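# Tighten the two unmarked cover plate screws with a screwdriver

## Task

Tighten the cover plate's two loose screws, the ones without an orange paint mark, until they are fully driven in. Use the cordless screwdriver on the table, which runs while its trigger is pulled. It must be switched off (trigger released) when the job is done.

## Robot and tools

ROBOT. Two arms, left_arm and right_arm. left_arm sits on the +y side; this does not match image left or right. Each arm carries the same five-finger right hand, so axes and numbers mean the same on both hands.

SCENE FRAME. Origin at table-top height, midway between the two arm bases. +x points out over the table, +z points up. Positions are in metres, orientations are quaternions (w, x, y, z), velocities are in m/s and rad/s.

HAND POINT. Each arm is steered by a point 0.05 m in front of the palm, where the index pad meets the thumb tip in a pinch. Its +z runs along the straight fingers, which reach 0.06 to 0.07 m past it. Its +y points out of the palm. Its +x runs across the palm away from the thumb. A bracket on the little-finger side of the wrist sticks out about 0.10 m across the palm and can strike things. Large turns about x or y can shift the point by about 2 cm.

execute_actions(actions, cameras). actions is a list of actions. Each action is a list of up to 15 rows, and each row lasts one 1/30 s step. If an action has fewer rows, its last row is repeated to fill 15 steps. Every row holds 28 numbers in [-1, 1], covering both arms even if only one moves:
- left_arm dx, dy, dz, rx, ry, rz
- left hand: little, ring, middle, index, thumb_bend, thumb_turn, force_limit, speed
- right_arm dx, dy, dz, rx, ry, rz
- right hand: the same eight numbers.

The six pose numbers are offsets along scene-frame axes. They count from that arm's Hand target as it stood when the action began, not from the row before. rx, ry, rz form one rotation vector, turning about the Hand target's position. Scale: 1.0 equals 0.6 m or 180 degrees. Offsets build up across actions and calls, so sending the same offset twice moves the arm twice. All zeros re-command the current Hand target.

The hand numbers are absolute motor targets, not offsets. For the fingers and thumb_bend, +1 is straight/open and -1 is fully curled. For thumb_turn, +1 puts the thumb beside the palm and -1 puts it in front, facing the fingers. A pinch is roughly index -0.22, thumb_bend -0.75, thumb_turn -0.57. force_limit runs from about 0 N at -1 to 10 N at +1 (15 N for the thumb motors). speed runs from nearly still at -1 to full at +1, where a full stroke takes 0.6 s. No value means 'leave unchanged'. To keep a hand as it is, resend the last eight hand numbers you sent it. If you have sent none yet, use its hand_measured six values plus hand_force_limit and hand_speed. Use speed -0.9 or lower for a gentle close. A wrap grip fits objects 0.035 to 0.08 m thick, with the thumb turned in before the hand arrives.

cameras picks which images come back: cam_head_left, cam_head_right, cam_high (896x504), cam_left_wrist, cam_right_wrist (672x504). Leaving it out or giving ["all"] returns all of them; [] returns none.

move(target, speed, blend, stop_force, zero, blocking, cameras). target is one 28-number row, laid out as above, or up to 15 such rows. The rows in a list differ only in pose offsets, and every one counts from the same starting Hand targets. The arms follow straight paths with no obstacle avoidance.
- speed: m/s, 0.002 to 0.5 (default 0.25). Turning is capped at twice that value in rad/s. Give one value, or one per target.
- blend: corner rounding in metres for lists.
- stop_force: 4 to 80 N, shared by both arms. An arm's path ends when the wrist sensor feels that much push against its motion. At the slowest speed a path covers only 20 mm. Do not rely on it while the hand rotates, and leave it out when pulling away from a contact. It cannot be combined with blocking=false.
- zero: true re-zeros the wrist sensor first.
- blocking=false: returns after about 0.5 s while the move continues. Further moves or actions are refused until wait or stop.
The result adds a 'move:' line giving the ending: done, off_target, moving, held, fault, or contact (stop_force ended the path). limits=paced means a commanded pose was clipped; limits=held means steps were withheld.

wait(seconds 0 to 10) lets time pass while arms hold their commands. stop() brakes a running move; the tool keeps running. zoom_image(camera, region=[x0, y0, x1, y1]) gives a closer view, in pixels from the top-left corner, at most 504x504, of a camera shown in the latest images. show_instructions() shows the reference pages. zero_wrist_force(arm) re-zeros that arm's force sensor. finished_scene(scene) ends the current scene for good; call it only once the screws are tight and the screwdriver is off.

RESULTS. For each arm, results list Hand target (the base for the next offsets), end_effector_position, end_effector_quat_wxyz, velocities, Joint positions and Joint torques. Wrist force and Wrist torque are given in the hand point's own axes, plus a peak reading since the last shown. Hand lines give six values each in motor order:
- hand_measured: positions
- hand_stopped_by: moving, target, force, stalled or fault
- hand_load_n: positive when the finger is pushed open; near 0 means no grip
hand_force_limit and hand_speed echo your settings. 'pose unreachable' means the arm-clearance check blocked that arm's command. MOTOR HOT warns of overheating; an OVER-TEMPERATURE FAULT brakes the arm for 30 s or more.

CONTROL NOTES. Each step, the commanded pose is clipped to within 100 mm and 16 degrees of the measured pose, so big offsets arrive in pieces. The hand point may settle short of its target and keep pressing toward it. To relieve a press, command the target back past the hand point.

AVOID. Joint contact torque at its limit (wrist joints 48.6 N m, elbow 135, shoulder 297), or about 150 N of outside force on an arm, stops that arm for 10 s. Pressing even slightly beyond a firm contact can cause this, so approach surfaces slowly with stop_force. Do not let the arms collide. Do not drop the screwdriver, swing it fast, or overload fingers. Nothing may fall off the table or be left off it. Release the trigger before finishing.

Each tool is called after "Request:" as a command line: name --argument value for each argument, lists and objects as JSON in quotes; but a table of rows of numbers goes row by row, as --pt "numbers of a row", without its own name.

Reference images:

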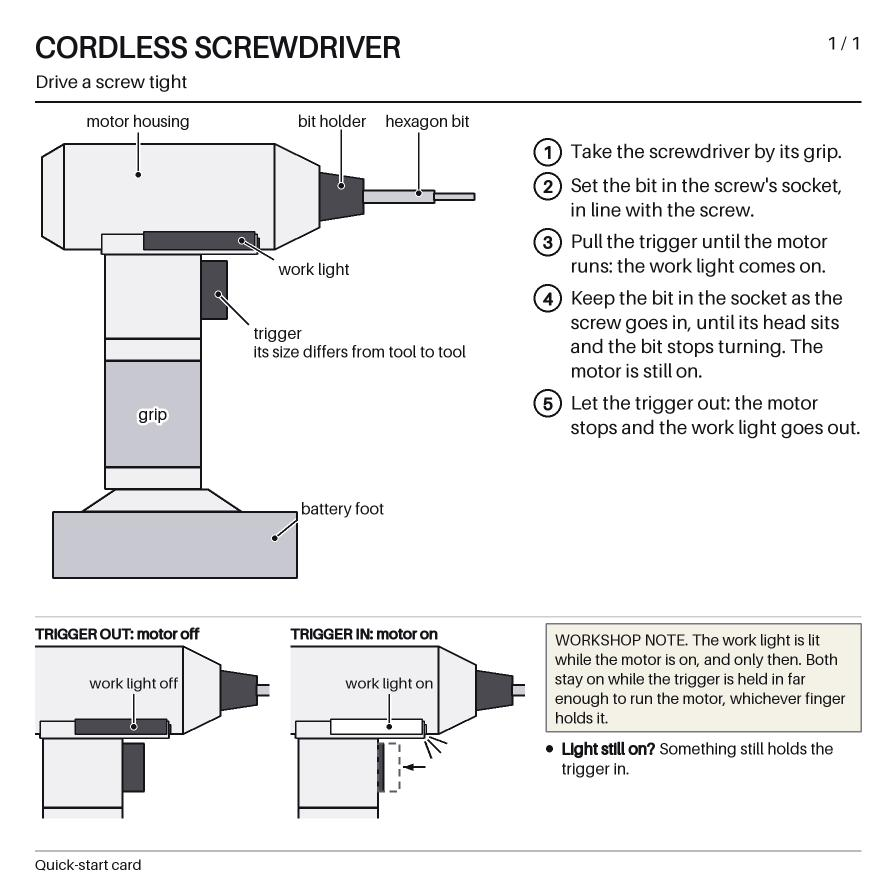

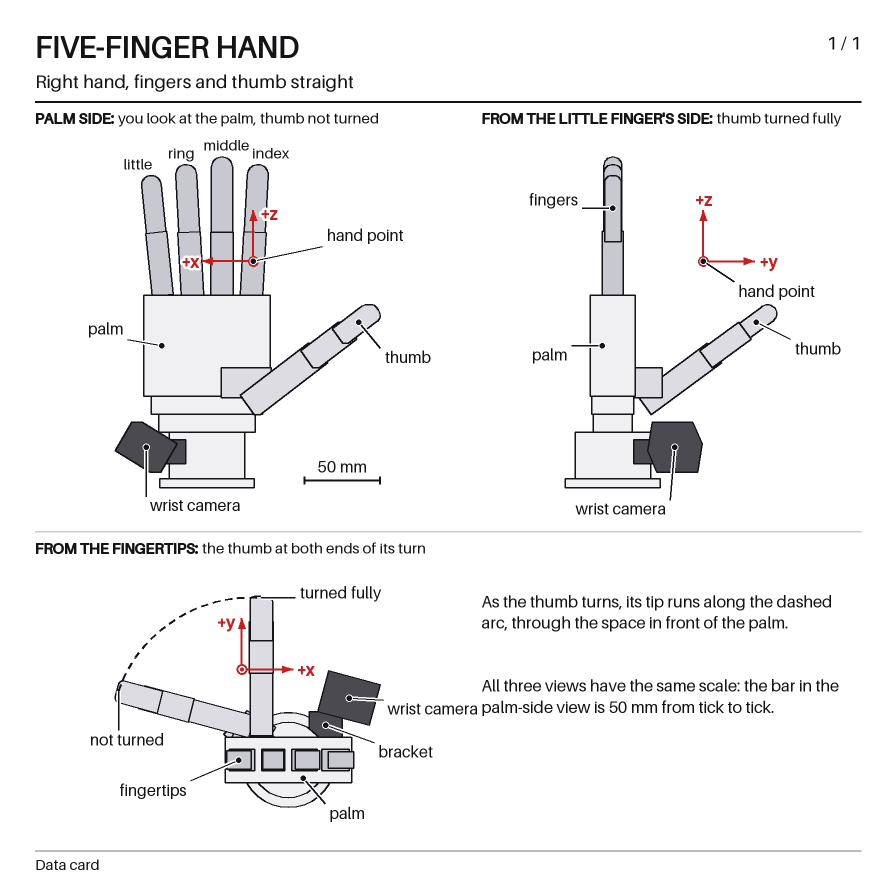

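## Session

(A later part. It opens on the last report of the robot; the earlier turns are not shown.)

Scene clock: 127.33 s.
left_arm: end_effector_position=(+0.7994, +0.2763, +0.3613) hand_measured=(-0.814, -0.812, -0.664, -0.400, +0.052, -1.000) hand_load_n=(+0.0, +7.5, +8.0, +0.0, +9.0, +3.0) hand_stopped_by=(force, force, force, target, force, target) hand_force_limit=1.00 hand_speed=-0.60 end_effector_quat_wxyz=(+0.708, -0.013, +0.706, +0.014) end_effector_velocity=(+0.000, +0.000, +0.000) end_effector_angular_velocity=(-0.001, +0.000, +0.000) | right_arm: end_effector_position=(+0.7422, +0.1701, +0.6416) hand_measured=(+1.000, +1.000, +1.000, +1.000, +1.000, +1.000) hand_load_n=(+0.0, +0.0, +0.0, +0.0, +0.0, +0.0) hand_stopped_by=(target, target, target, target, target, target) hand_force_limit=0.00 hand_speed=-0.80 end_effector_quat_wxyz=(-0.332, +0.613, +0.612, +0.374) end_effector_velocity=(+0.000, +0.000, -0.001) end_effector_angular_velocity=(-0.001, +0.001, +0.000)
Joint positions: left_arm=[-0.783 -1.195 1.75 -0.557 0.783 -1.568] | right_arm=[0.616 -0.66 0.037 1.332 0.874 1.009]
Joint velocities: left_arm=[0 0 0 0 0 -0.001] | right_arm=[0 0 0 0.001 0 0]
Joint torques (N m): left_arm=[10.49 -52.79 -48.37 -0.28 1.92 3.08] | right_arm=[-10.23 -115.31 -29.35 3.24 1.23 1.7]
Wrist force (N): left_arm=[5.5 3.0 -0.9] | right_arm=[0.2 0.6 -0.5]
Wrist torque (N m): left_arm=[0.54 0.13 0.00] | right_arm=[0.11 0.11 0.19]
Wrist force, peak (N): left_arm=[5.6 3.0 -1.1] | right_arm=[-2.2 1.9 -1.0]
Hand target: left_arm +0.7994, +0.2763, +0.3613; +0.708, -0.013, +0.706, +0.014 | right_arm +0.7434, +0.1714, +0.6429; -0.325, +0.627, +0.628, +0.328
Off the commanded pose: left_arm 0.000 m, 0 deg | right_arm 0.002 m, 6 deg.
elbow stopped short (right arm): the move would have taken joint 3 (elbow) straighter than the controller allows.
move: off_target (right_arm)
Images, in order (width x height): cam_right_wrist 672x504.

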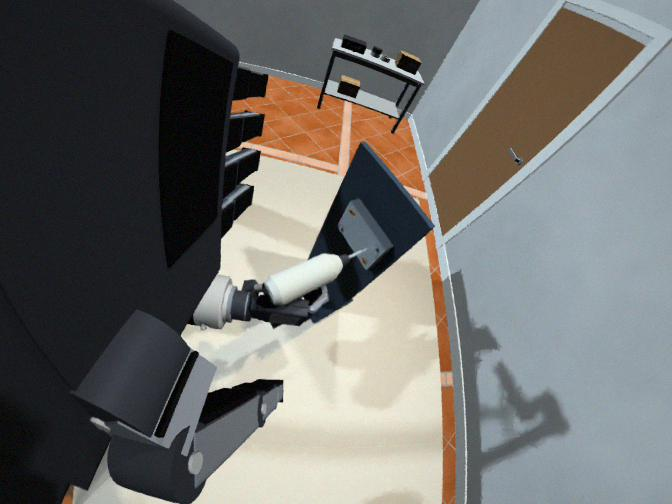

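Request:
move --target '[0.0122,0.0003,-0.0008,0,0,0,-1,-1,-1,-0.4,-1,-1,1.0,-0.6,0,0,0,0,0,0,1,1,1,1,1,1,0,-0.8]' --cameras '["cam_right_wrist"]' --stop_force 6 --speed 0.02

Request:
zoom_image --camera "cam_right_wrist" --region '[350, 230, 390, 262]'

Request:
move --target '[0,0,0,0,0,0,-1,-1,-1,-0.4,-1,-1,1.0,-0.6,0.225,-0.035,-0.28,0.1944,0,0,1,1,1,1,1,1,0,-0.8]' --cameras '["cam_right_wrist"]'

Request:
zoom_image --camera "cam_right_wrist" --region '[298, 212, 338, 244]'

Scene clock: 132.20 s.
left_arm: end_effector_position=(+0.8068, +0.2765, +0.3608) hand_measured=(-0.814, -0.812, -0.664, -0.400, +0.052, -1.000) hand_load_n=(+0.5, +7.5, +7.5, +0.0, +9.0, +2.5) hand_stopped_by=(force, force, force, target, force, target) hand_force_limit=1.00 hand_speed=-0.60 end_effector_quat_wxyz=(+0.708, -0.013, +0.706, +0.014) end_effector_velocity=(+0.000, +0.000, +0.000) end_effector_angular_velocity=(+0.000, +0.001, +0.000) | right_arm: end_effector_position=(+0.7422, +0.1701, +0.6416) hand_measured=(+1.000, +1.000, +1.000, +1.000, +1.000, +1.000) hand_load_n=(+0.0, +0.0, +0.0, +0.0, +0.0, +0.0) hand_stopped_by=(target, target, target, target, target, target) hand_force_limit=0.00 hand_speed=-0.80 end_effector_quat_wxyz=(-0.332, +0.613, +0.612, +0.374) end_effector_velocity=(+0.000, +0.000, +0.000) end_effector_angular_velocity=(+0.000, +0.000, +0.000)
Joint positions: left_arm=[-0.776 -1.186 1.737 -0.553 0.791 -1.568] | right_arm=[0.616 -0.66 0.037 1.332 0.875 1.009]
Joint velocities: left_arm=[0 0 0 0.001 0 -0.001] | right_arm=[0 0 0 0 0 0]
Joint torques (N m): left_arm=[4.77 -62.58 -46.33 -0.92 0.9 1.39] | right_arm=[14.91 -115.6 -29.98 -0.01 0.26 1.36]
Wrist force (N): left_arm=[5.1 2.6 -1.0] | right_arm=[0.2 0.7 -0.5]
Wrist torque (N m): left_arm=[0.49 0.19 -0.03] | right_arm=[0.14 0.10 0.18]
Wrist force, peak (N): left_arm=[5.9 2.6 -0.9] | right_arm=[0.3 0.9 -0.9]
Hand target: left_arm +0.8068, +0.2765, +0.3608; +0.708, -0.013, +0.706, +0.014 | right_arm +0.7434, +0.1714, +0.6429; -0.325, +0.627, +0.628, +0.328
Off the commanded pose: left_arm 0.000 m, 0 deg | right_arm 0.002 m, 6 deg.
elbow stopped short (right arm): the move would have taken joint 3 (elbow) straighter than the controller allows.
move: off_target (right_arm)
Images, in order (width x height): cam_right_wrist 672x504.

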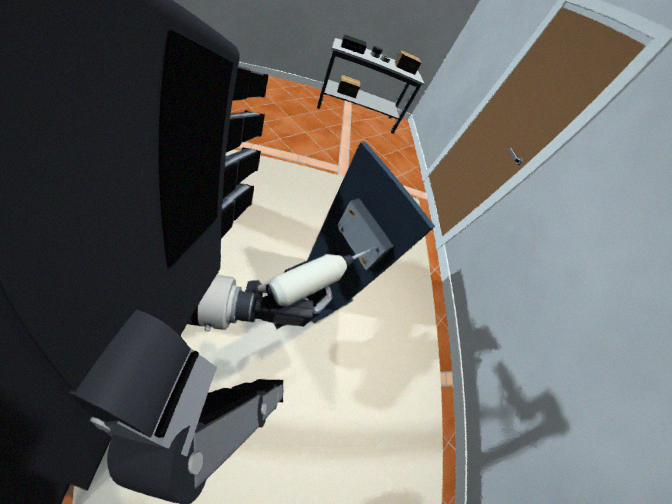

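Scaled by 12.600 from the camera's 672x504 image, which has a finer 960x720 frame.

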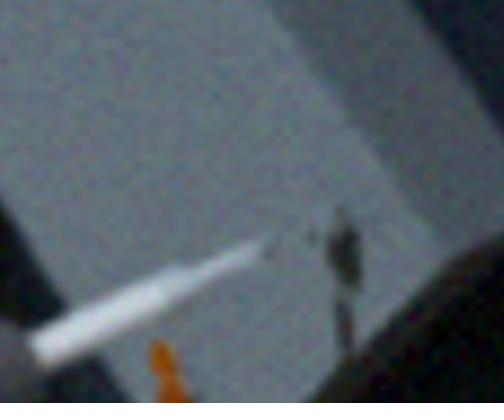

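Scene clock: 133.80 s.
left_arm: end_effector_position=(+0.8068, +0.2765, +0.3607) hand_measured=(-0.814, -0.812, -0.664, -0.400, +0.052, -1.000) hand_load_n=(+0.5, +7.5, +8.0, +0.0, +9.0, +2.5) hand_stopped_by=(force, force, force, target, force, target) hand_force_limit=1.00 hand_speed=-0.60 end_effector_quat_wxyz=(+0.708, -0.013, +0.706, +0.014) end_effector_velocity=(+0.000, +0.001, -0.001) end_effector_angular_velocity=(+0.001, +0.000, +0.001) | right_arm: end_effector_position=(+0.8782, +0.1504, +0.4749) hand_measured=(+1.000, +1.000, +1.000, +1.000, +1.000, +1.000) hand_load_n=(+0.0, +0.0, +0.0, +0.0, +0.0, +0.0) hand_stopped_by=(target, target, target, target, target, target) hand_force_limit=0.00 hand_speed=-0.80 end_effector_quat_wxyz=(+0.498, -0.500, -0.500, -0.502) end_effector_velocity=(+0.000, +0.000, +0.002) end_effector_angular_velocity=(+0.003, -0.003, +0.000)
Joint positions: left_arm=[-0.776 -1.186 1.737 -0.553 0.791 -1.568] | right_arm=[0.455 -0.95 1.044 -0.093 0.519 1.567]
Joint velocities: left_arm=[0.001 0.001 0 0 0 0] | right_arm=[0 -0.001 0 -0.004 -0.001 0.002]
Joint torques (N m): left_arm=[-11.45 -79.89 -29.89 -4.13 -1.12 -0.87] | right_arm=[12.78 -88.31 -39.17 -3.87 -1.34 1.57]
Wrist force (N): left_arm=[5.2 2.6 -0.5] | right_arm=[-0.1 0.7 -0.7]
Wrist torque (N m): left_arm=[0.45 0.17 -0.03] | right_arm=[0.12 0.28 0.19]
Wrist force, peak (N): left_arm=[5.5 3.2 -0.9] | right_arm=[-2.3 2.0 -1.6]
Hand target: left_arm +0.8068, +0.2765, +0.3608; +0.708, -0.013, +0.706, +0.014 | right_arm +0.8781, +0.1505, +0.4747; +0.498, -0.500, -0.500, -0.502
Off the commanded pose: left_arm 0.000 m, 0 deg | right_arm 0.000 m, 0 deg.
move: done
Images, in order (width x height): cam_right_wrist 672x504.

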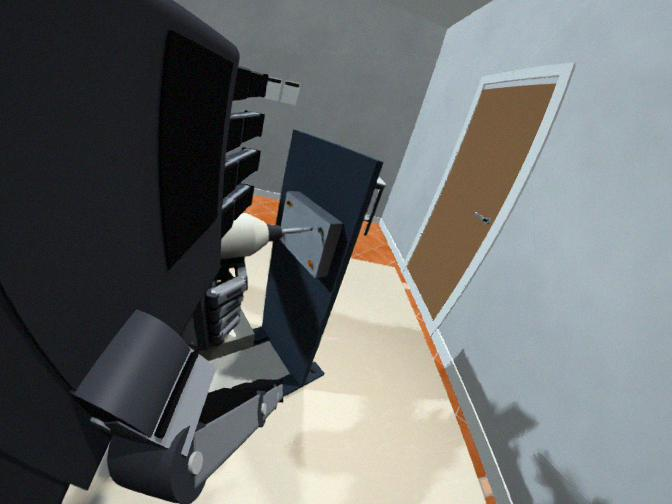

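Scaled by 12.600 from the camera's 672x504 image, which has a finer 960x720 frame.

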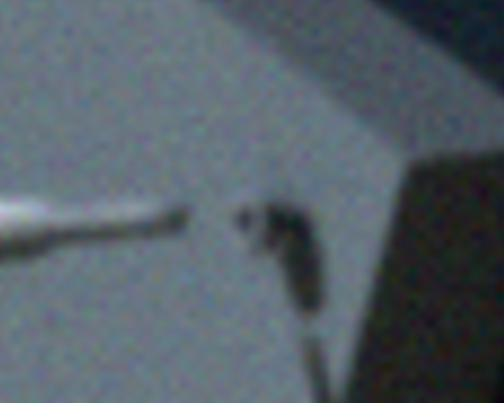

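Request:
move --target '[0.0072,0.0016,0.0005,0,0,0,-1,-1,-1,-0.4,-1,-1,1.0,-0.6,0,0,0,0,0,0,1,1,1,1,1,1,0,-0.8]' --cameras '["cam_right_wrist"]' --stop_force 6 --speed 0.02

Request:
zoom_image --camera "cam_right_wrist" --region '[298, 212, 338, 244]'

Request:
move --target '[0,0,0,0,0,0,-1,-1,-1,-0.4,-1,-1,1.0,-0.6,-0.225,0.035,0.28,-0.1944,0,0,1,1,1,1,1,1,0,-0.8]' --cameras '["cam_right_wrist"]'

Request:
zoom_image --camera "cam_right_wrist" --region '[350, 230, 390, 262]'

Scene clock: 135.23 s.
left_arm: end_effector_position=(+0.8111, +0.2774, +0.3611) hand_measured=(-0.814, -0.812, -0.664, -0.400, +0.052, -1.000) hand_load_n=(+0.5, +7.5, +8.0, +0.0, +9.0, +3.0) hand_stopped_by=(force, force, force, target, force, target) hand_force_limit=1.00 hand_speed=-0.60 end_effector_quat_wxyz=(+0.708, -0.013, +0.706, +0.014) end_effector_velocity=(+0.000, +0.000, +0.000) end_effector_angular_velocity=(+0.001, +0.000, +0.000) | right_arm: end_effector_position=(+0.8781, +0.1505, +0.4747) hand_measured=(+1.000, +1.000, +1.000, +1.000, +1.000, +1.000) hand_load_n=(+0.0, +0.0, +0.0, +0.0, +0.0, +0.0) hand_stopped_by=(target, target, target, target, target, target) hand_force_limit=0.00 hand_speed=-0.80 end_effector_quat_wxyz=(+0.498, -0.500, -0.500, -0.502) end_effector_velocity=(+0.000, +0.000, +0.001) end_effector_angular_velocity=(+0.001, -0.001, +0.000)
Joint positions: left_arm=[-0.771 -1.181 1.729 -0.55 0.796 -1.568] | right_arm=[0.455 -0.95 1.044 -0.093 0.519 1.567]
Joint velocities: left_arm=[0 0 0 0 0 0.001] | right_arm=[0 -0.001 0 -0.001 0 0]
Joint torques (N m): left_arm=[-12.97 -76.1 -30.05 -1.9 -1.03 -2.68] | right_arm=[14.75 -89.26 -39.15 -3.69 -1.34 1.71]
Wrist force (N): left_arm=[5.3 2.6 -0.9] | right_arm=[-0.1 0.5 -1.0]
Wrist torque (N m): left_arm=[0.47 0.17 -0.02] | right_arm=[0.10 0.28 0.18]
Wrist force, peak (N): left_arm=[5.6 2.8 -0.6] | right_arm=[0.0 0.7 -1.2]
Hand target: left_arm +0.8111, +0.2774, +0.3611; +0.708, -0.013, +0.706, +0.014 | right_arm +0.8781, +0.1505, +0.4747; +0.498, -0.500, -0.500, -0.502
Off the commanded pose: left_arm 0.000 m, 0 deg | right_arm 0.000 m, 0 deg.
move: done
Images, in order (width x height): cam_right_wrist 672x504.

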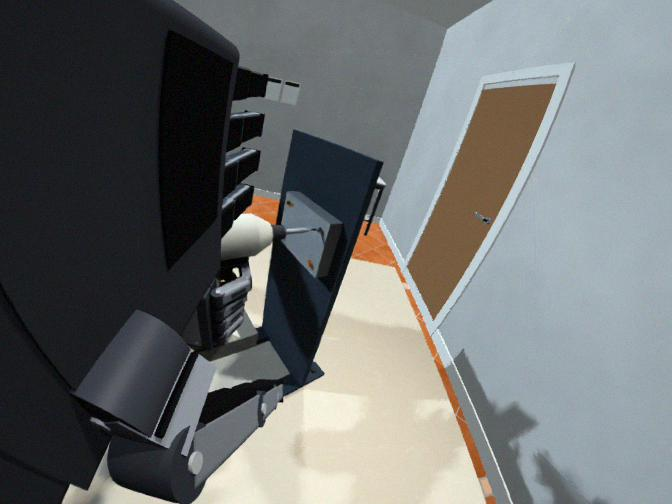

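Scaled by 12.600 from the camera's 672x504 image, which has a finer 960x720 frame.

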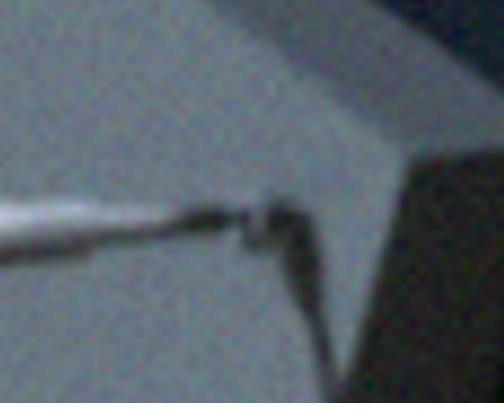

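Scene clock: 137.00 s.
left_arm: end_effector_position=(+0.8111, +0.2774, +0.3610) hand_measured=(-0.814, -0.812, -0.664, -0.400, +0.052, -1.000) hand_load_n=(+0.5, +7.5, +7.5, +0.0, +9.5, +3.0) hand_stopped_by=(force, force, force, target, force, target) hand_force_limit=1.00 hand_speed=-0.60 end_effector_quat_wxyz=(+0.708, -0.013, +0.706, +0.014) end_effector_velocity=(+0.000, +0.001, +0.000) end_effector_angular_velocity=(+0.001, +0.000, +0.000) | right_arm: end_effector_position=(+0.7421, +0.1702, +0.6415) hand_measured=(+1.000, +1.000, +1.000, +1.000, +1.000, +1.000) hand_load_n=(+0.0, +0.0, +0.0, +0.0, +0.0, +0.0) hand_stopped_by=(target, target, target, target, target, target) hand_force_limit=0.00 hand_speed=-0.80 end_effector_quat_wxyz=(-0.332, +0.613, +0.612, +0.374) end_effector_velocity=(+0.000, +0.000, -0.001) end_effector_angular_velocity=(-0.002, +0.002, +0.000)
Joint positions: left_arm=[-0.771 -1.181 1.729 -0.55 0.796 -1.568] | right_arm=[0.616 -0.659 0.037 1.332 0.875 1.009]
Joint velocities: left_arm=[0.001 0 0 -0.001 0 0.001] | right_arm=[0 0.001 0 0.001 0 0]
Joint torques (N m): left_arm=[-10.58 -84.6 -32.75 -5.6 -1.81 -2.61] | right_arm=[-10.83 -115.83 -29.48 3.1 1.21 1.77]
Wrist force (N): left_arm=[5.0 2.6 -1.2] | right_arm=[0.3 0.7 -0.2]
Wrist torque (N m): left_arm=[0.50 0.22 -0.03] | right_arm=[0.11 0.07 0.19]
Wrist force, peak (N): left_arm=[5.9 2.8 -0.6] | right_arm=[-2.1 1.9 -1.4]
Hand target: left_arm +0.8111, +0.2774, +0.3611; +0.708, -0.013, +0.706, +0.014 | right_arm +0.7433, +0.1715, +0.6428; -0.325, +0.627, +0.628, +0.328
Off the commanded pose: left_arm 0.000 m, 0 deg | right_arm 0.002 m, 6 deg.
elbow stopped short (right arm): the move would have taken joint 3 (elbow) straighter than the controller allows.
elbow read too straight (right arm): the controller reads joint 3 (elbow) straighter than it allows; while it does, the hand can move without a command.
move: off_target (right_arm)
Images, in order (width x height): cam_right_wrist 672x504.

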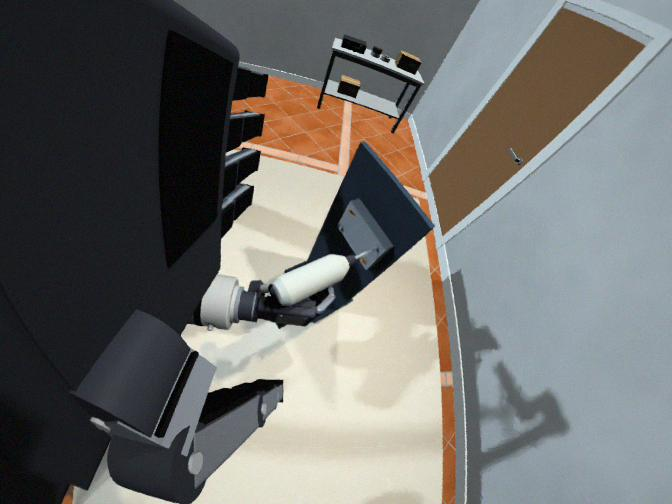

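Scaled by 12.600 from the camera's 672x504 image, which has a finer 960x720 frame.

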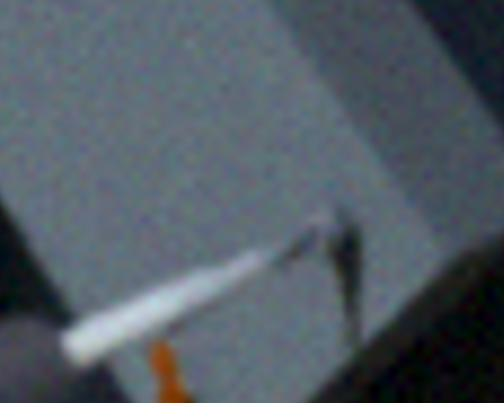

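Request:
move --target '[0,0,0,0,0,0,-1,-1,-1,-0.9,-1,-1,1.0,-0.6,0,0,0,0,0,0,1,1,1,1,1,1,0,-0.8]' --cameras '[]'

Request:
move --target '[0.0134,0.01,0,0,0,0,-1,-1,-1,-0.9,-1,-1,1.0,-0.6,0,0,0,0,0,0,1,1,1,1,1,1,0,-0.8]' --cameras '["cam_right_wrist"]' --stop_force 7 --speed 0.01

Request:
zoom_image --camera "cam_right_wrist" --region '[350, 230, 390, 262]'

Scene clock: 137.90 s.
left_arm: end_effector_position=(+0.8111, +0.2774, +0.3610) hand_measured=(-0.814, -0.812, -0.664, -0.618, +0.052, -1.000) hand_load_n=(+0.5, +8.0, +5.5, +10.5, +9.0, +1.0) hand_stopped_by=(force, force, force, force, force, target) hand_force_limit=1.00 hand_speed=-0.60 end_effector_quat_wxyz=(+0.708, -0.013, +0.706, +0.014) end_effector_velocity=(+0.000, +0.000, +0.000) end_effector_angular_velocity=(-0.001, +0.000, -0.001) | right_arm: end_effector_position=(+0.7423, +0.1701, +0.6415) hand_measured=(+1.000, +1.000, +1.000, +1.000, +1.000, +1.000) hand_load_n=(+0.0, +0.0, +0.0, +0.0, +0.0, +0.0) hand_stopped_by=(target, target, target, target, target, target) hand_force_limit=0.00 hand_speed=-0.80 end_effector_quat_wxyz=(-0.332, +0.613, +0.612, +0.374) end_effector_velocity=(-0.001, -0.001, +0.002) end_effector_angular_velocity=(+0.001, -0.001, +0.000)
Joint positions: left_arm=[-0.771 -1.181 1.729 -0.55 0.796 -1.568] | right_arm=[0.616 -0.66 0.037 1.332 0.875 1.009]
Joint velocities: left_arm=[0 0 0 0 0.001 -0.001] | right_arm=[0 -0.002 0 0.001 0 0]
Joint torques (N m): left_arm=[-12.77 -84.25 -32.51 -4.9 -1.65 -2.72] | right_arm=[12.88 -115.81 -26.38 0.6 1.04 1.39]
Wrist force (N): left_arm=[5.2 2.5 -0.8] | right_arm=[0.1 0.8 -0.6]
Wrist torque (N m): left_arm=[0.46 0.18 -0.02] | right_arm=[0.15 0.12 0.18]
Wrist force, peak (N): left_arm=[5.5 3.0 -0.8] | right_arm=[-0.1 0.9 -0.4]
Hand target: left_arm +0.8111, +0.2774, +0.3611; +0.708, -0.013, +0.706, +0.014 | right_arm +0.7433, +0.1715, +0.6428; -0.325, +0.627, +0.628, +0.328
Off the commanded pose: left_arm 0.000 m, 0 deg | right_arm 0.002 m, 6 deg.
elbow stopped short (right arm): the move would have taken joint 3 (elbow) straighter than the controller allows.
move: off_target (right_arm)
No camera images: "cameras" was empty.

Scene clock: 143.53 s.
left_arm: end_effector_position=(+0.8136, +0.2793, +0.3610) hand_measured=(-0.814, -0.812, -0.664, -0.618, +0.052, -1.000) hand_load_n=(+1.5, +8.0, +5.5, +10.0, +9.0, +1.0) hand_stopped_by=(force, force, force, force, force, target) hand_force_limit=1.00 hand_speed=-0.60 end_effector_quat_wxyz=(+0.708, -0.013, +0.706, +0.014) end_effector_velocity=(+0.000, +0.000, +0.000) end_effector_angular_velocity=(+0.001, +0.000, -0.001) | right_arm: end_effector_position=(+0.7422, +0.1701, +0.6415) hand_measured=(+1.000, +1.000, +1.000, +1.000, +1.000, +1.000) hand_load_n=(+0.0, +0.0, +0.0, +0.0, +0.0, +0.0) hand_stopped_by=(target, target, target, target, target, target) hand_force_limit=0.00 hand_speed=-0.80 end_effector_quat_wxyz=(-0.332, +0.613, +0.612, +0.374) end_effector_velocity=(+0.000, +0.000, -0.001) end_effector_angular_velocity=(-0.001, +0.003, +0.000)
Joint positions: left_arm=[-0.767 -1.179 1.727 -0.55 0.8 -1.568] | right_arm=[0.616 -0.66 0.037 1.332 0.875 1.009]
Joint velocities: left_arm=[0 0.001 0 -0.001 0 0.001] | right_arm=[0 0.001 0 0.002 0 0]
Joint torques (N m): left_arm=[-9.96 -82.43 -33.2 -5.19 -1.51 -2.85] | right_arm=[15.53 -115.75 -31.17 -0.84 -0.61 1.58]
Wrist force (N): left_arm=[6.0 -0.1 -5.8] | right_arm=[0.1 0.4 -0.4]
Wrist torque (N m): left_arm=[0.46 -0.03 0.10] | right_arm=[0.08 0.11 0.17]
Wrist force, peak (N): left_arm=[7.1 -1.8 -8.7] | right_arm=[0.1 0.8 -0.7]
Hand target: left_arm +0.8136, +0.2793, +0.3610; +0.708, -0.013, +0.706, +0.014 | right_arm +0.7433, +0.1715, +0.6428; -0.325, +0.627, +0.628, +0.328
Off the commanded pose: left_arm 0.007 m, 0 deg | right_arm 0.002 m, 6 deg.
elbow stopped short (right arm): the move would have taken joint 3 (elbow) straighter than the controller allows.
move: contact (left_arm), off_target (right_arm)
Images, in order (width x height): cam_right_wrist 672x504.

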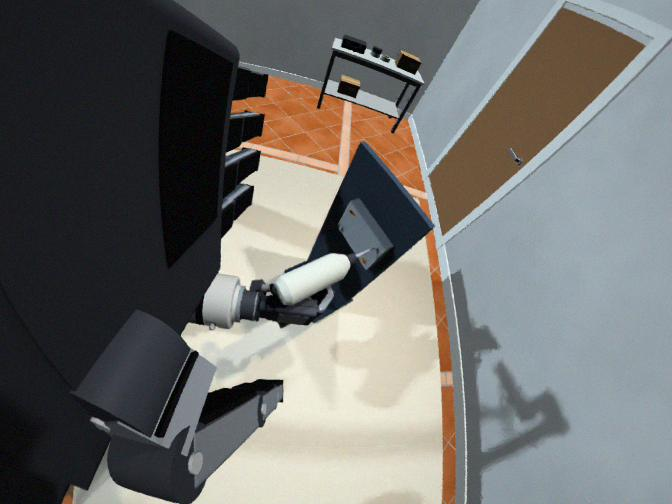

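Scaled by 12.600 from the camera's 672x504 image, which has a finer 960x720 frame.

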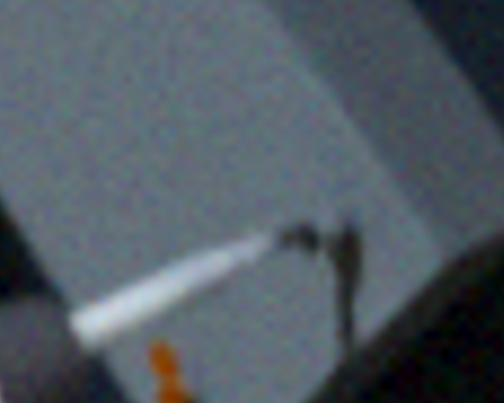

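Request:
move --target '[0,0,0,0,0,0,-1,-1,-1,-0.95,-1,-1,1.0,-0.4,0.225,-0.035,-0.28,0.1944,0,0,1,1,1,1,1,1,0,-0.8]' --cameras '["cam_right_wrist"]'

Request:
zoom_image --camera "cam_right_wrist" --region '[210, 190, 335, 290]'

Request:
zoom_image --camera "cam_right_wrist" --region '[298, 212, 338, 244]'

Scene clock: 145.27 s.
left_arm: end_effector_position=(+0.8136, +0.2793, +0.3610) hand_measured=(-0.814, -0.812, -0.664, -0.646, +0.052, -1.000) hand_load_n=(+1.5, +8.5, +6.0, +9.5, +9.5, +0.5) hand_stopped_by=(force, force, force, force, force, target) hand_force_limit=1.00 hand_speed=-0.40 end_effector_quat_wxyz=(+0.708, -0.013, +0.706, +0.014) end_effector_velocity=(+0.001, +0.001, +0.000) end_effector_angular_velocity=(+0.000, -0.001, +0.001) | right_arm: end_effector_position=(+0.8781, +0.1504, +0.4749) hand_measured=(+1.000, +1.000, +1.000, +1.000, +1.000, +1.000) hand_load_n=(+0.0, +0.0, +0.0, +0.0, +0.0, +0.0) hand_stopped_by=(target, target, target, target, target, target) hand_force_limit=0.00 hand_speed=-0.80 end_effector_quat_wxyz=(+0.498, -0.500, -0.500, -0.502) end_effector_velocity=(+0.001, +0.001, -0.002) end_effector_angular_velocity=(+0.001, +0.000, +0.001)
Joint positions: left_arm=[-0.767 -1.179 1.727 -0.55 0.8 -1.568] | right_arm=[0.455 -0.95 1.044 -0.093 0.52 1.567]
Joint velocities: left_arm=[0.001 0 0 -0.001 0 0.001] | right_arm=[0 0.002 0 -0.004 -0.001 0.002]
Joint torques (N m): left_arm=[-10.4 -84.83 -33.82 -4.09 -2.19 -3.37] | right_arm=[13.02 -88.92 -38.9 -4.17 -1.5 1.38]
Wrist force (N): left_arm=[5.0 0.9 -4.3] | right_arm=[0.2 0.7 -0.9]
Wrist torque (N m): left_arm=[0.49 -0.03 0.12] | right_arm=[0.12 0.24 0.21]
Wrist force, peak (N): left_arm=[6.2 -0.7 -6.1] | right_arm=[-2.2 2.0 -1.4]
Hand target: left_arm +0.8136, +0.2793, +0.3610; +0.708, -0.013, +0.706, +0.014 | right_arm +0.8781, +0.1505, +0.4747; +0.498, -0.500, -0.500, -0.502
Off the commanded pose: left_arm 0.000 m, 0 deg | right_arm 0.000 m, 0 deg.
move: done
Images, in order (width x height): cam_right_wrist 672x504.

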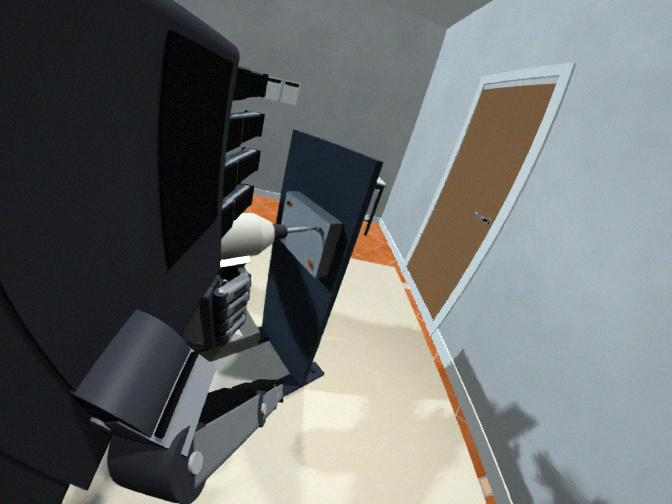

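Scaled by 4.032 from the camera's 672x504 image, which has a finer 960x720 frame.

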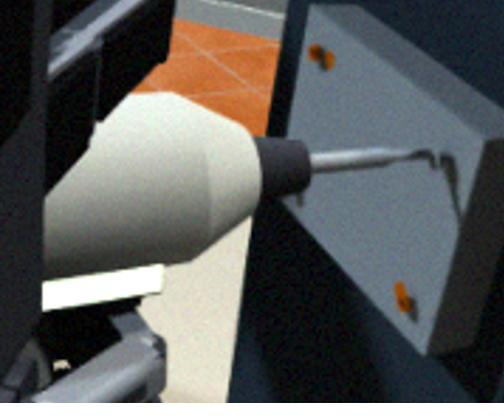

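Scaled by 12.600 from the camera's 672x504 image, which has a finer 960x720 frame.

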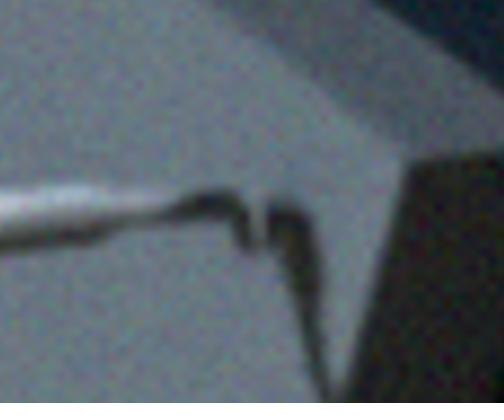

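Request:
move --target '[-0.0027,-0.002,-0.0028,0,0,0,-1,-1,-1,-0.95,-1,-1,1.0,-0.4,0,0,0,0,0,0,1,1,1,1,1,1,0,-0.8]' --cameras '["cam_right_wrist"]' --speed 0.02

Request:
zoom_image --camera "cam_right_wrist" --region '[298, 212, 338, 244]'

Request:
move --target '[0,0,0,0,0,0,-1,-1,-1,-0.95,-1,-1,1.0,-0.4,-0.225,0.035,0.28,-0.1944,0,0,1,1,1,1,1,1,0,-0.8]' --cameras '["cam_right_wrist"]'

Request:
zoom_image --camera "cam_right_wrist" --region '[350, 230, 390, 262]'

Scene clock: 146.27 s.
left_arm: end_effector_position=(+0.8119, +0.2781, +0.3594) hand_measured=(-0.814, -0.812, -0.664, -0.646, +0.052, -1.000) hand_load_n=(+1.0, +8.5, +6.0, +9.5, +9.0, +1.5) hand_stopped_by=(force, force, force, force, force, target) hand_force_limit=1.00 hand_speed=-0.40 end_effector_quat_wxyz=(+0.708, -0.013, +0.706, +0.014) end_effector_velocity=(+0.000, +0.000, -0.001) end_effector_angular_velocity=(+0.000, +0.000, +0.000) | right_arm: end_effector_position=(+0.8781, +0.1505, +0.4747) hand_measured=(+1.000, +1.000, +1.000, +1.000, +1.000, +1.000) hand_load_n=(+0.0, +0.0, +0.0, +0.0, +0.0, +0.0) hand_stopped_by=(target, target, target, target, target, target) hand_force_limit=0.00 hand_speed=-0.80 end_effector_quat_wxyz=(+0.498, -0.500, -0.500, -0.502) end_effector_velocity=(+0.000, +0.000, +0.001) end_effector_angular_velocity=(+0.001, -0.001, +0.000)
Joint positions: left_arm=[-0.77 -1.179 1.73 -0.553 0.797 -1.568] | right_arm=[0.455 -0.95 1.044 -0.094 0.52 1.567]
Joint velocities: left_arm=[0 0.001 0 -0.001 0 0] | right_arm=[0 -0.001 0 -0.001 0 0]
Joint torques (N m): left_arm=[-8.99 -53.54 -32.39 -4.73 -1.18 -3.02] | right_arm=[14.43 -88.3 -38.27 -3.64 -1.46 2]
Wrist force (N): left_arm=[5.4 2.7 -0.8] | right_arm=[0.0 0.7 -0.9]
Wrist torque (N m): left_arm=[0.49 0.14 -0.01] | right_arm=[0.13 0.27 0.19]
Wrist force, peak (N): left_arm=[5.1 1.0 -4.4] | right_arm=[0.1 0.9 -1.0]
Hand target: left_arm +0.8120, +0.2781, +0.3594; +0.708, -0.013, +0.706, +0.014 | right_arm +0.8781, +0.1505, +0.4747; +0.498, -0.500, -0.500, -0.502
Off the commanded pose: left_arm 0.000 m, 0 deg | right_arm 0.000 m, 0 deg.
move: done
Images, in order (width x height): cam_right_wrist 672x504.

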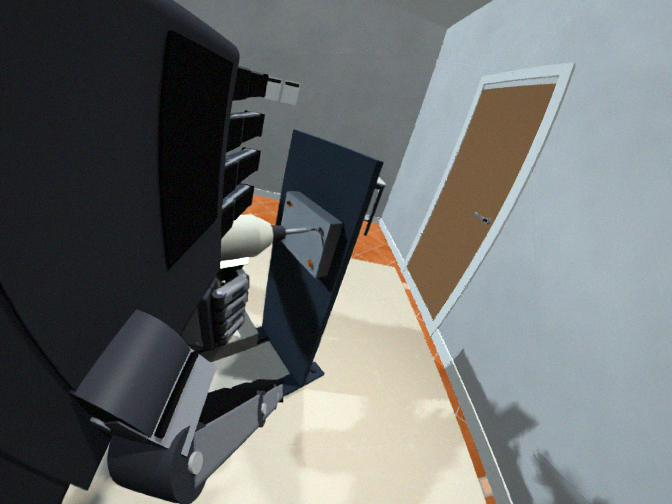

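Scaled by 12.600 from the camera's 672x504 image, which has a finer 960x720 frame.

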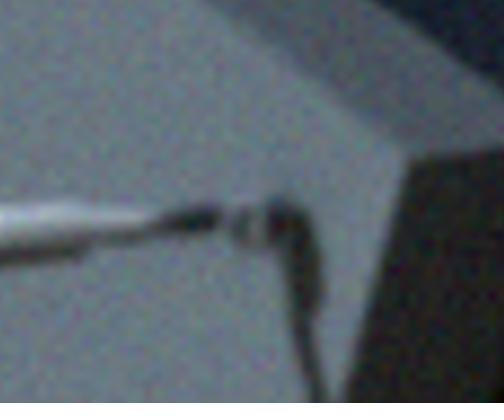

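Scene clock: 148.03 s.
left_arm: end_effector_position=(+0.8120, +0.2781, +0.3594) hand_measured=(-0.814, -0.812, -0.664, -0.646, +0.052, -1.000) hand_load_n=(+1.0, +8.0, +6.0, +9.5, +9.0, +1.5) hand_stopped_by=(force, force, force, force, force, target) hand_force_limit=1.00 hand_speed=-0.40 end_effector_quat_wxyz=(+0.708, -0.013, +0.706, +0.014) end_effector_velocity=(+0.000, +0.000, +0.000) end_effector_angular_velocity=(+0.000, -0.001, +0.000) | right_arm: end_effector_position=(+0.7420, +0.1703, +0.6415) hand_measured=(+1.000, +1.000, +1.000, +1.000, +1.000, +1.000) hand_load_n=(+0.0, +0.0, +0.0, +0.0, +0.0, +0.0) hand_stopped_by=(target, target, target, target, target, target) hand_force_limit=0.00 hand_speed=-0.80 end_effector_quat_wxyz=(-0.332, +0.613, +0.612, +0.374) end_effector_velocity=(+0.000, -0.001, +0.002) end_effector_angular_velocity=(+0.001, -0.001, -0.001)
Joint positions: left_arm=[-0.77 -1.179 1.73 -0.553 0.797 -1.568] | right_arm=[0.616 -0.659 0.037 1.332 0.875 1.009]
Joint velocities: left_arm=[0 0 0 0 0 0.001] | right_arm=[0 -0.002 0 0 0.001 0]
Joint torques (N m): left_arm=[11.23 -52.85 -51.94 0.24 1.52 -1.65] | right_arm=[-10.25 -115.42 -29.27 3.03 1.12 1.98]
Wrist force (N): left_arm=[5.3 2.8 -0.7] | right_arm=[0.0 0.4 -0.4]
Wrist torque (N m): left_arm=[0.50 0.16 -0.02] | right_arm=[0.08 0.12 0.16]
Wrist force, peak (N): left_arm=[5.6 2.9 -1.5] | right_arm=[-1.7 1.9 -1.1]
Hand target: left_arm +0.8120, +0.2781, +0.3594; +0.708, -0.013, +0.706, +0.014 | right_arm +0.7432, +0.1715, +0.6428; -0.324, +0.627, +0.628, +0.328
Off the commanded pose: left_arm 0.000 m, 0 deg | right_arm 0.002 m, 6 deg.
elbow stopped short (right arm): the move would have taken joint 3 (elbow) straighter than the controller allows.
elbow read too straight (right arm): the controller reads joint 3 (elbow) straighter than it allows; while it does, the hand can move without a command.
move: off_target (right_arm)
Images, in order (width x height): cam_right_wrist 672x504.

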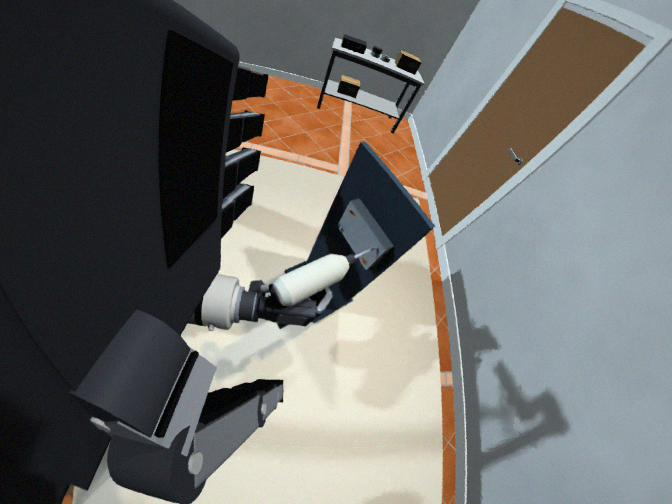

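Scaled by 12.600 from the camera's 672x504 image, which has a finer 960x720 frame.

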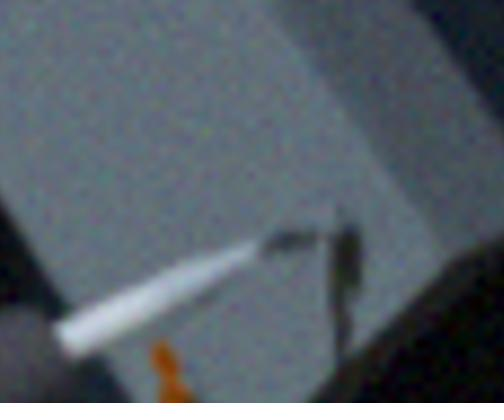

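Request:
move --target '[0.0134,0.01,0,0,0,0,-1,-1,-1,-0.95,-1,-1,1.0,-0.4,0,0,0,0,0,0,1,1,1,1,1,1,0,-0.8]' --cameras '["cam_right_wrist"]' --stop_force 7 --speed 0.01

Request:
zoom_image --camera "cam_right_wrist" --region '[350, 230, 390, 262]'

Scene clock: 153.77 s.
left_arm: end_effector_position=(+0.8138, +0.2794, +0.3594) hand_measured=(-0.814, -0.812, -0.664, -0.646, +0.052, -1.000) hand_load_n=(+2.0, +9.0, +6.0, +9.0, +9.5, +1.0) hand_stopped_by=(force, force, force, force, force, target) hand_force_limit=1.00 hand_speed=-0.40 end_effector_quat_wxyz=(+0.708, -0.013, +0.706, +0.014) end_effector_velocity=(+0.000, +0.000, +0.000) end_effector_angular_velocity=(+0.000, +0.000, +0.001) | right_arm: end_effector_position=(+0.7421, +0.1702, +0.6415) hand_measured=(+1.000, +1.000, +1.000, +1.000, +1.000, +1.000) hand_load_n=(+0.0, +0.0, +0.0, +0.5, +0.0, +0.0) hand_stopped_by=(target, target, target, target, target, target) hand_force_limit=0.00 hand_speed=-0.80 end_effector_quat_wxyz=(-0.332, +0.613, +0.612, +0.374) end_effector_velocity=(+0.000, +0.000, +0.000) end_effector_angular_velocity=(+0.000, +0.000, +0.000)
Joint positions: left_arm=[-0.767 -1.178 1.728 -0.552 0.8 -1.568] | right_arm=[0.616 -0.66 0.037 1.332 0.875 1.009]
Joint velocities: left_arm=[0 0.001 0 0 0 0] | right_arm=[0 0 0 0 0 0]
Joint torques (N m): left_arm=[-7.69 -84.16 -33.37 -5.42 -2 -1.48] | right_arm=[13.66 -115.54 -30.5 -0.56 -0.58 1.87]
Wrist force (N): left_arm=[5.0 0.3 -5.9] | right_arm=[0.4 0.5 -0.4]
Wrist torque (N m): left_arm=[0.54 -0.06 0.14] | right_arm=[0.09 0.07 0.19]
Wrist force, peak (N): left_arm=[5.2 -1.3 -7.9] | right_arm=[0.1 1.1 -0.8]
Hand target: left_arm +0.8138, +0.2794, +0.3594; +0.708, -0.013, +0.706, +0.014 | right_arm +0.7432, +0.1715, +0.6428; -0.324, +0.627, +0.628, +0.328
Off the commanded pose: left_arm 0.008 m, 0 deg | right_arm 0.002 m, 6 deg.
elbow stopped short (right arm): the move would have taken joint 3 (elbow) straighter than the controller allows.
move: contact (left_arm), off_target (right_arm)
Images, in order (width x height): cam_right_wrist 672x504.

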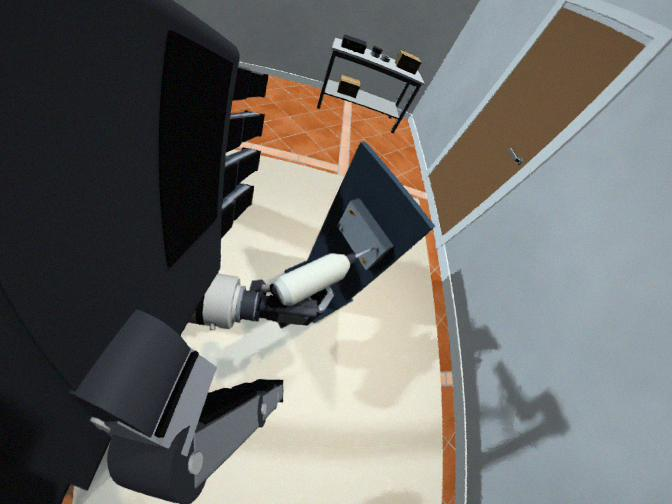

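Scaled by 12.600 from the camera's 672x504 image, which has a finer 960x720 frame.

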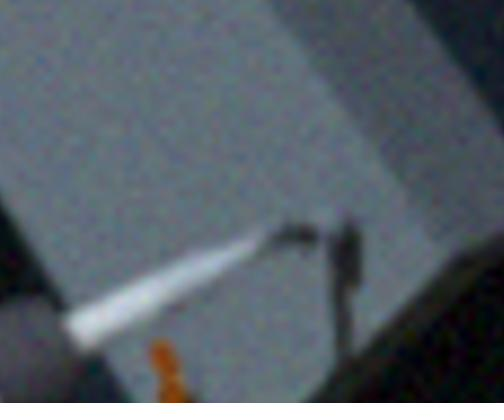

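Request:
move --target '[0,0,0,0,0,0,-1,-1,-1,-0.95,-1,-1,1.0,-0.4,0.225,-0.035,-0.28,0.1944,0,0,1,1,1,1,1,1,0,-0.8]' --cameras '["cam_right_wrist"]'

Request:
zoom_image --camera "cam_right_wrist" --region '[298, 212, 338, 244]'

Scene clock: 156.63 s.
left_arm: end_effector_position=(+0.8138, +0.2794, +0.3594) hand_measured=(-0.814, -0.812, -0.664, -0.646, +0.052, -1.000) hand_load_n=(+1.5, +8.5, +6.0, +8.5, +9.5, +0.5) hand_stopped_by=(force, force, force, force, force, target) hand_force_limit=1.00 hand_speed=-0.40 end_effector_quat_wxyz=(+0.708, -0.013, +0.706, +0.014) end_effector_velocity=(+0.000, +0.001, +0.000) end_effector_angular_velocity=(+0.000, +0.000, +0.001) | right_arm: end_effector_position=(+0.8780, +0.1505, +0.4748) hand_measured=(+1.000, +1.000, +1.000, +1.000, +1.000, +1.000) hand_load_n=(+0.0, +0.0, +0.0, +0.0, +0.0, +0.0) hand_stopped_by=(target, target, target, target, target, target) hand_force_limit=0.00 hand_speed=-0.80 end_effector_quat_wxyz=(+0.498, -0.500, -0.500, -0.502) end_effector_velocity=(+0.001, +0.000, +0.001) end_effector_angular_velocity=(+0.003, -0.003, +0.000)
Joint positions: left_arm=[-0.767 -1.178 1.728 -0.552 0.8 -1.568] | right_arm=[0.455 -0.95 1.044 -0.094 0.52 1.567]
Joint velocities: left_arm=[0.001 0 0 0 -0.001 0] | right_arm=[0 0 0.001 -0.006 0 0.002]
Joint torques (N m): left_arm=[-9.76 -82.97 -38.95 -3.97 -1.86 -1.8] | right_arm=[12.57 -87.92 -38.93 -4.62 -1.27 1.59]
Wrist force (N): left_arm=[4.9 -0.2 -5.3] | right_arm=[0.3 0.7 -0.8]
Wrist torque (N m): left_arm=[0.44 -0.04 0.13] | right_arm=[0.12 0.22 0.21]
Wrist force, peak (N): left_arm=[5.6 0.3 -5.6] | right_arm=[-2.0 1.9 -1.5]
Hand target: left_arm +0.8138, +0.2794, +0.3594; +0.708, -0.013, +0.706, +0.014 | right_arm +0.8780, +0.1506, +0.4746; +0.498, -0.500, -0.500, -0.502
Off the commanded pose: left_arm 0.000 m, 0 deg | right_arm 0.000 m, 0 deg.
move: done
Images, in order (width x height): cam_right_wrist 672x504.

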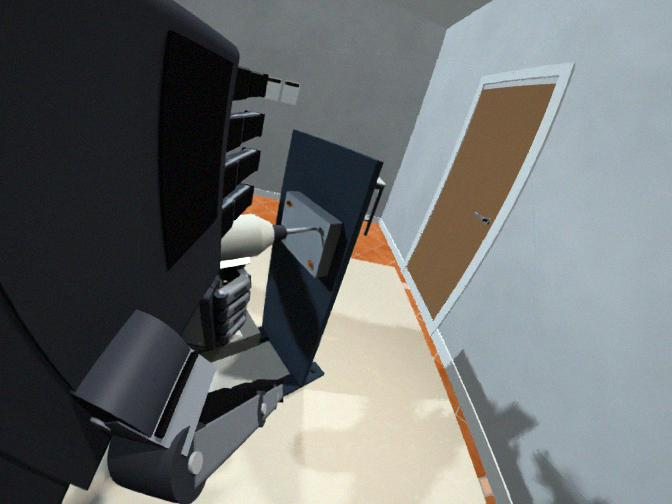

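Scaled by 12.600 from the camera's 672x504 image, which has a finer 960x720 frame.

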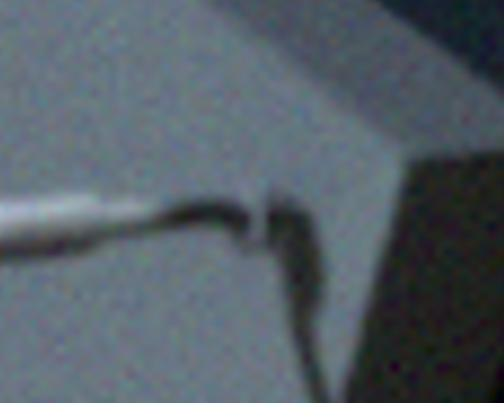

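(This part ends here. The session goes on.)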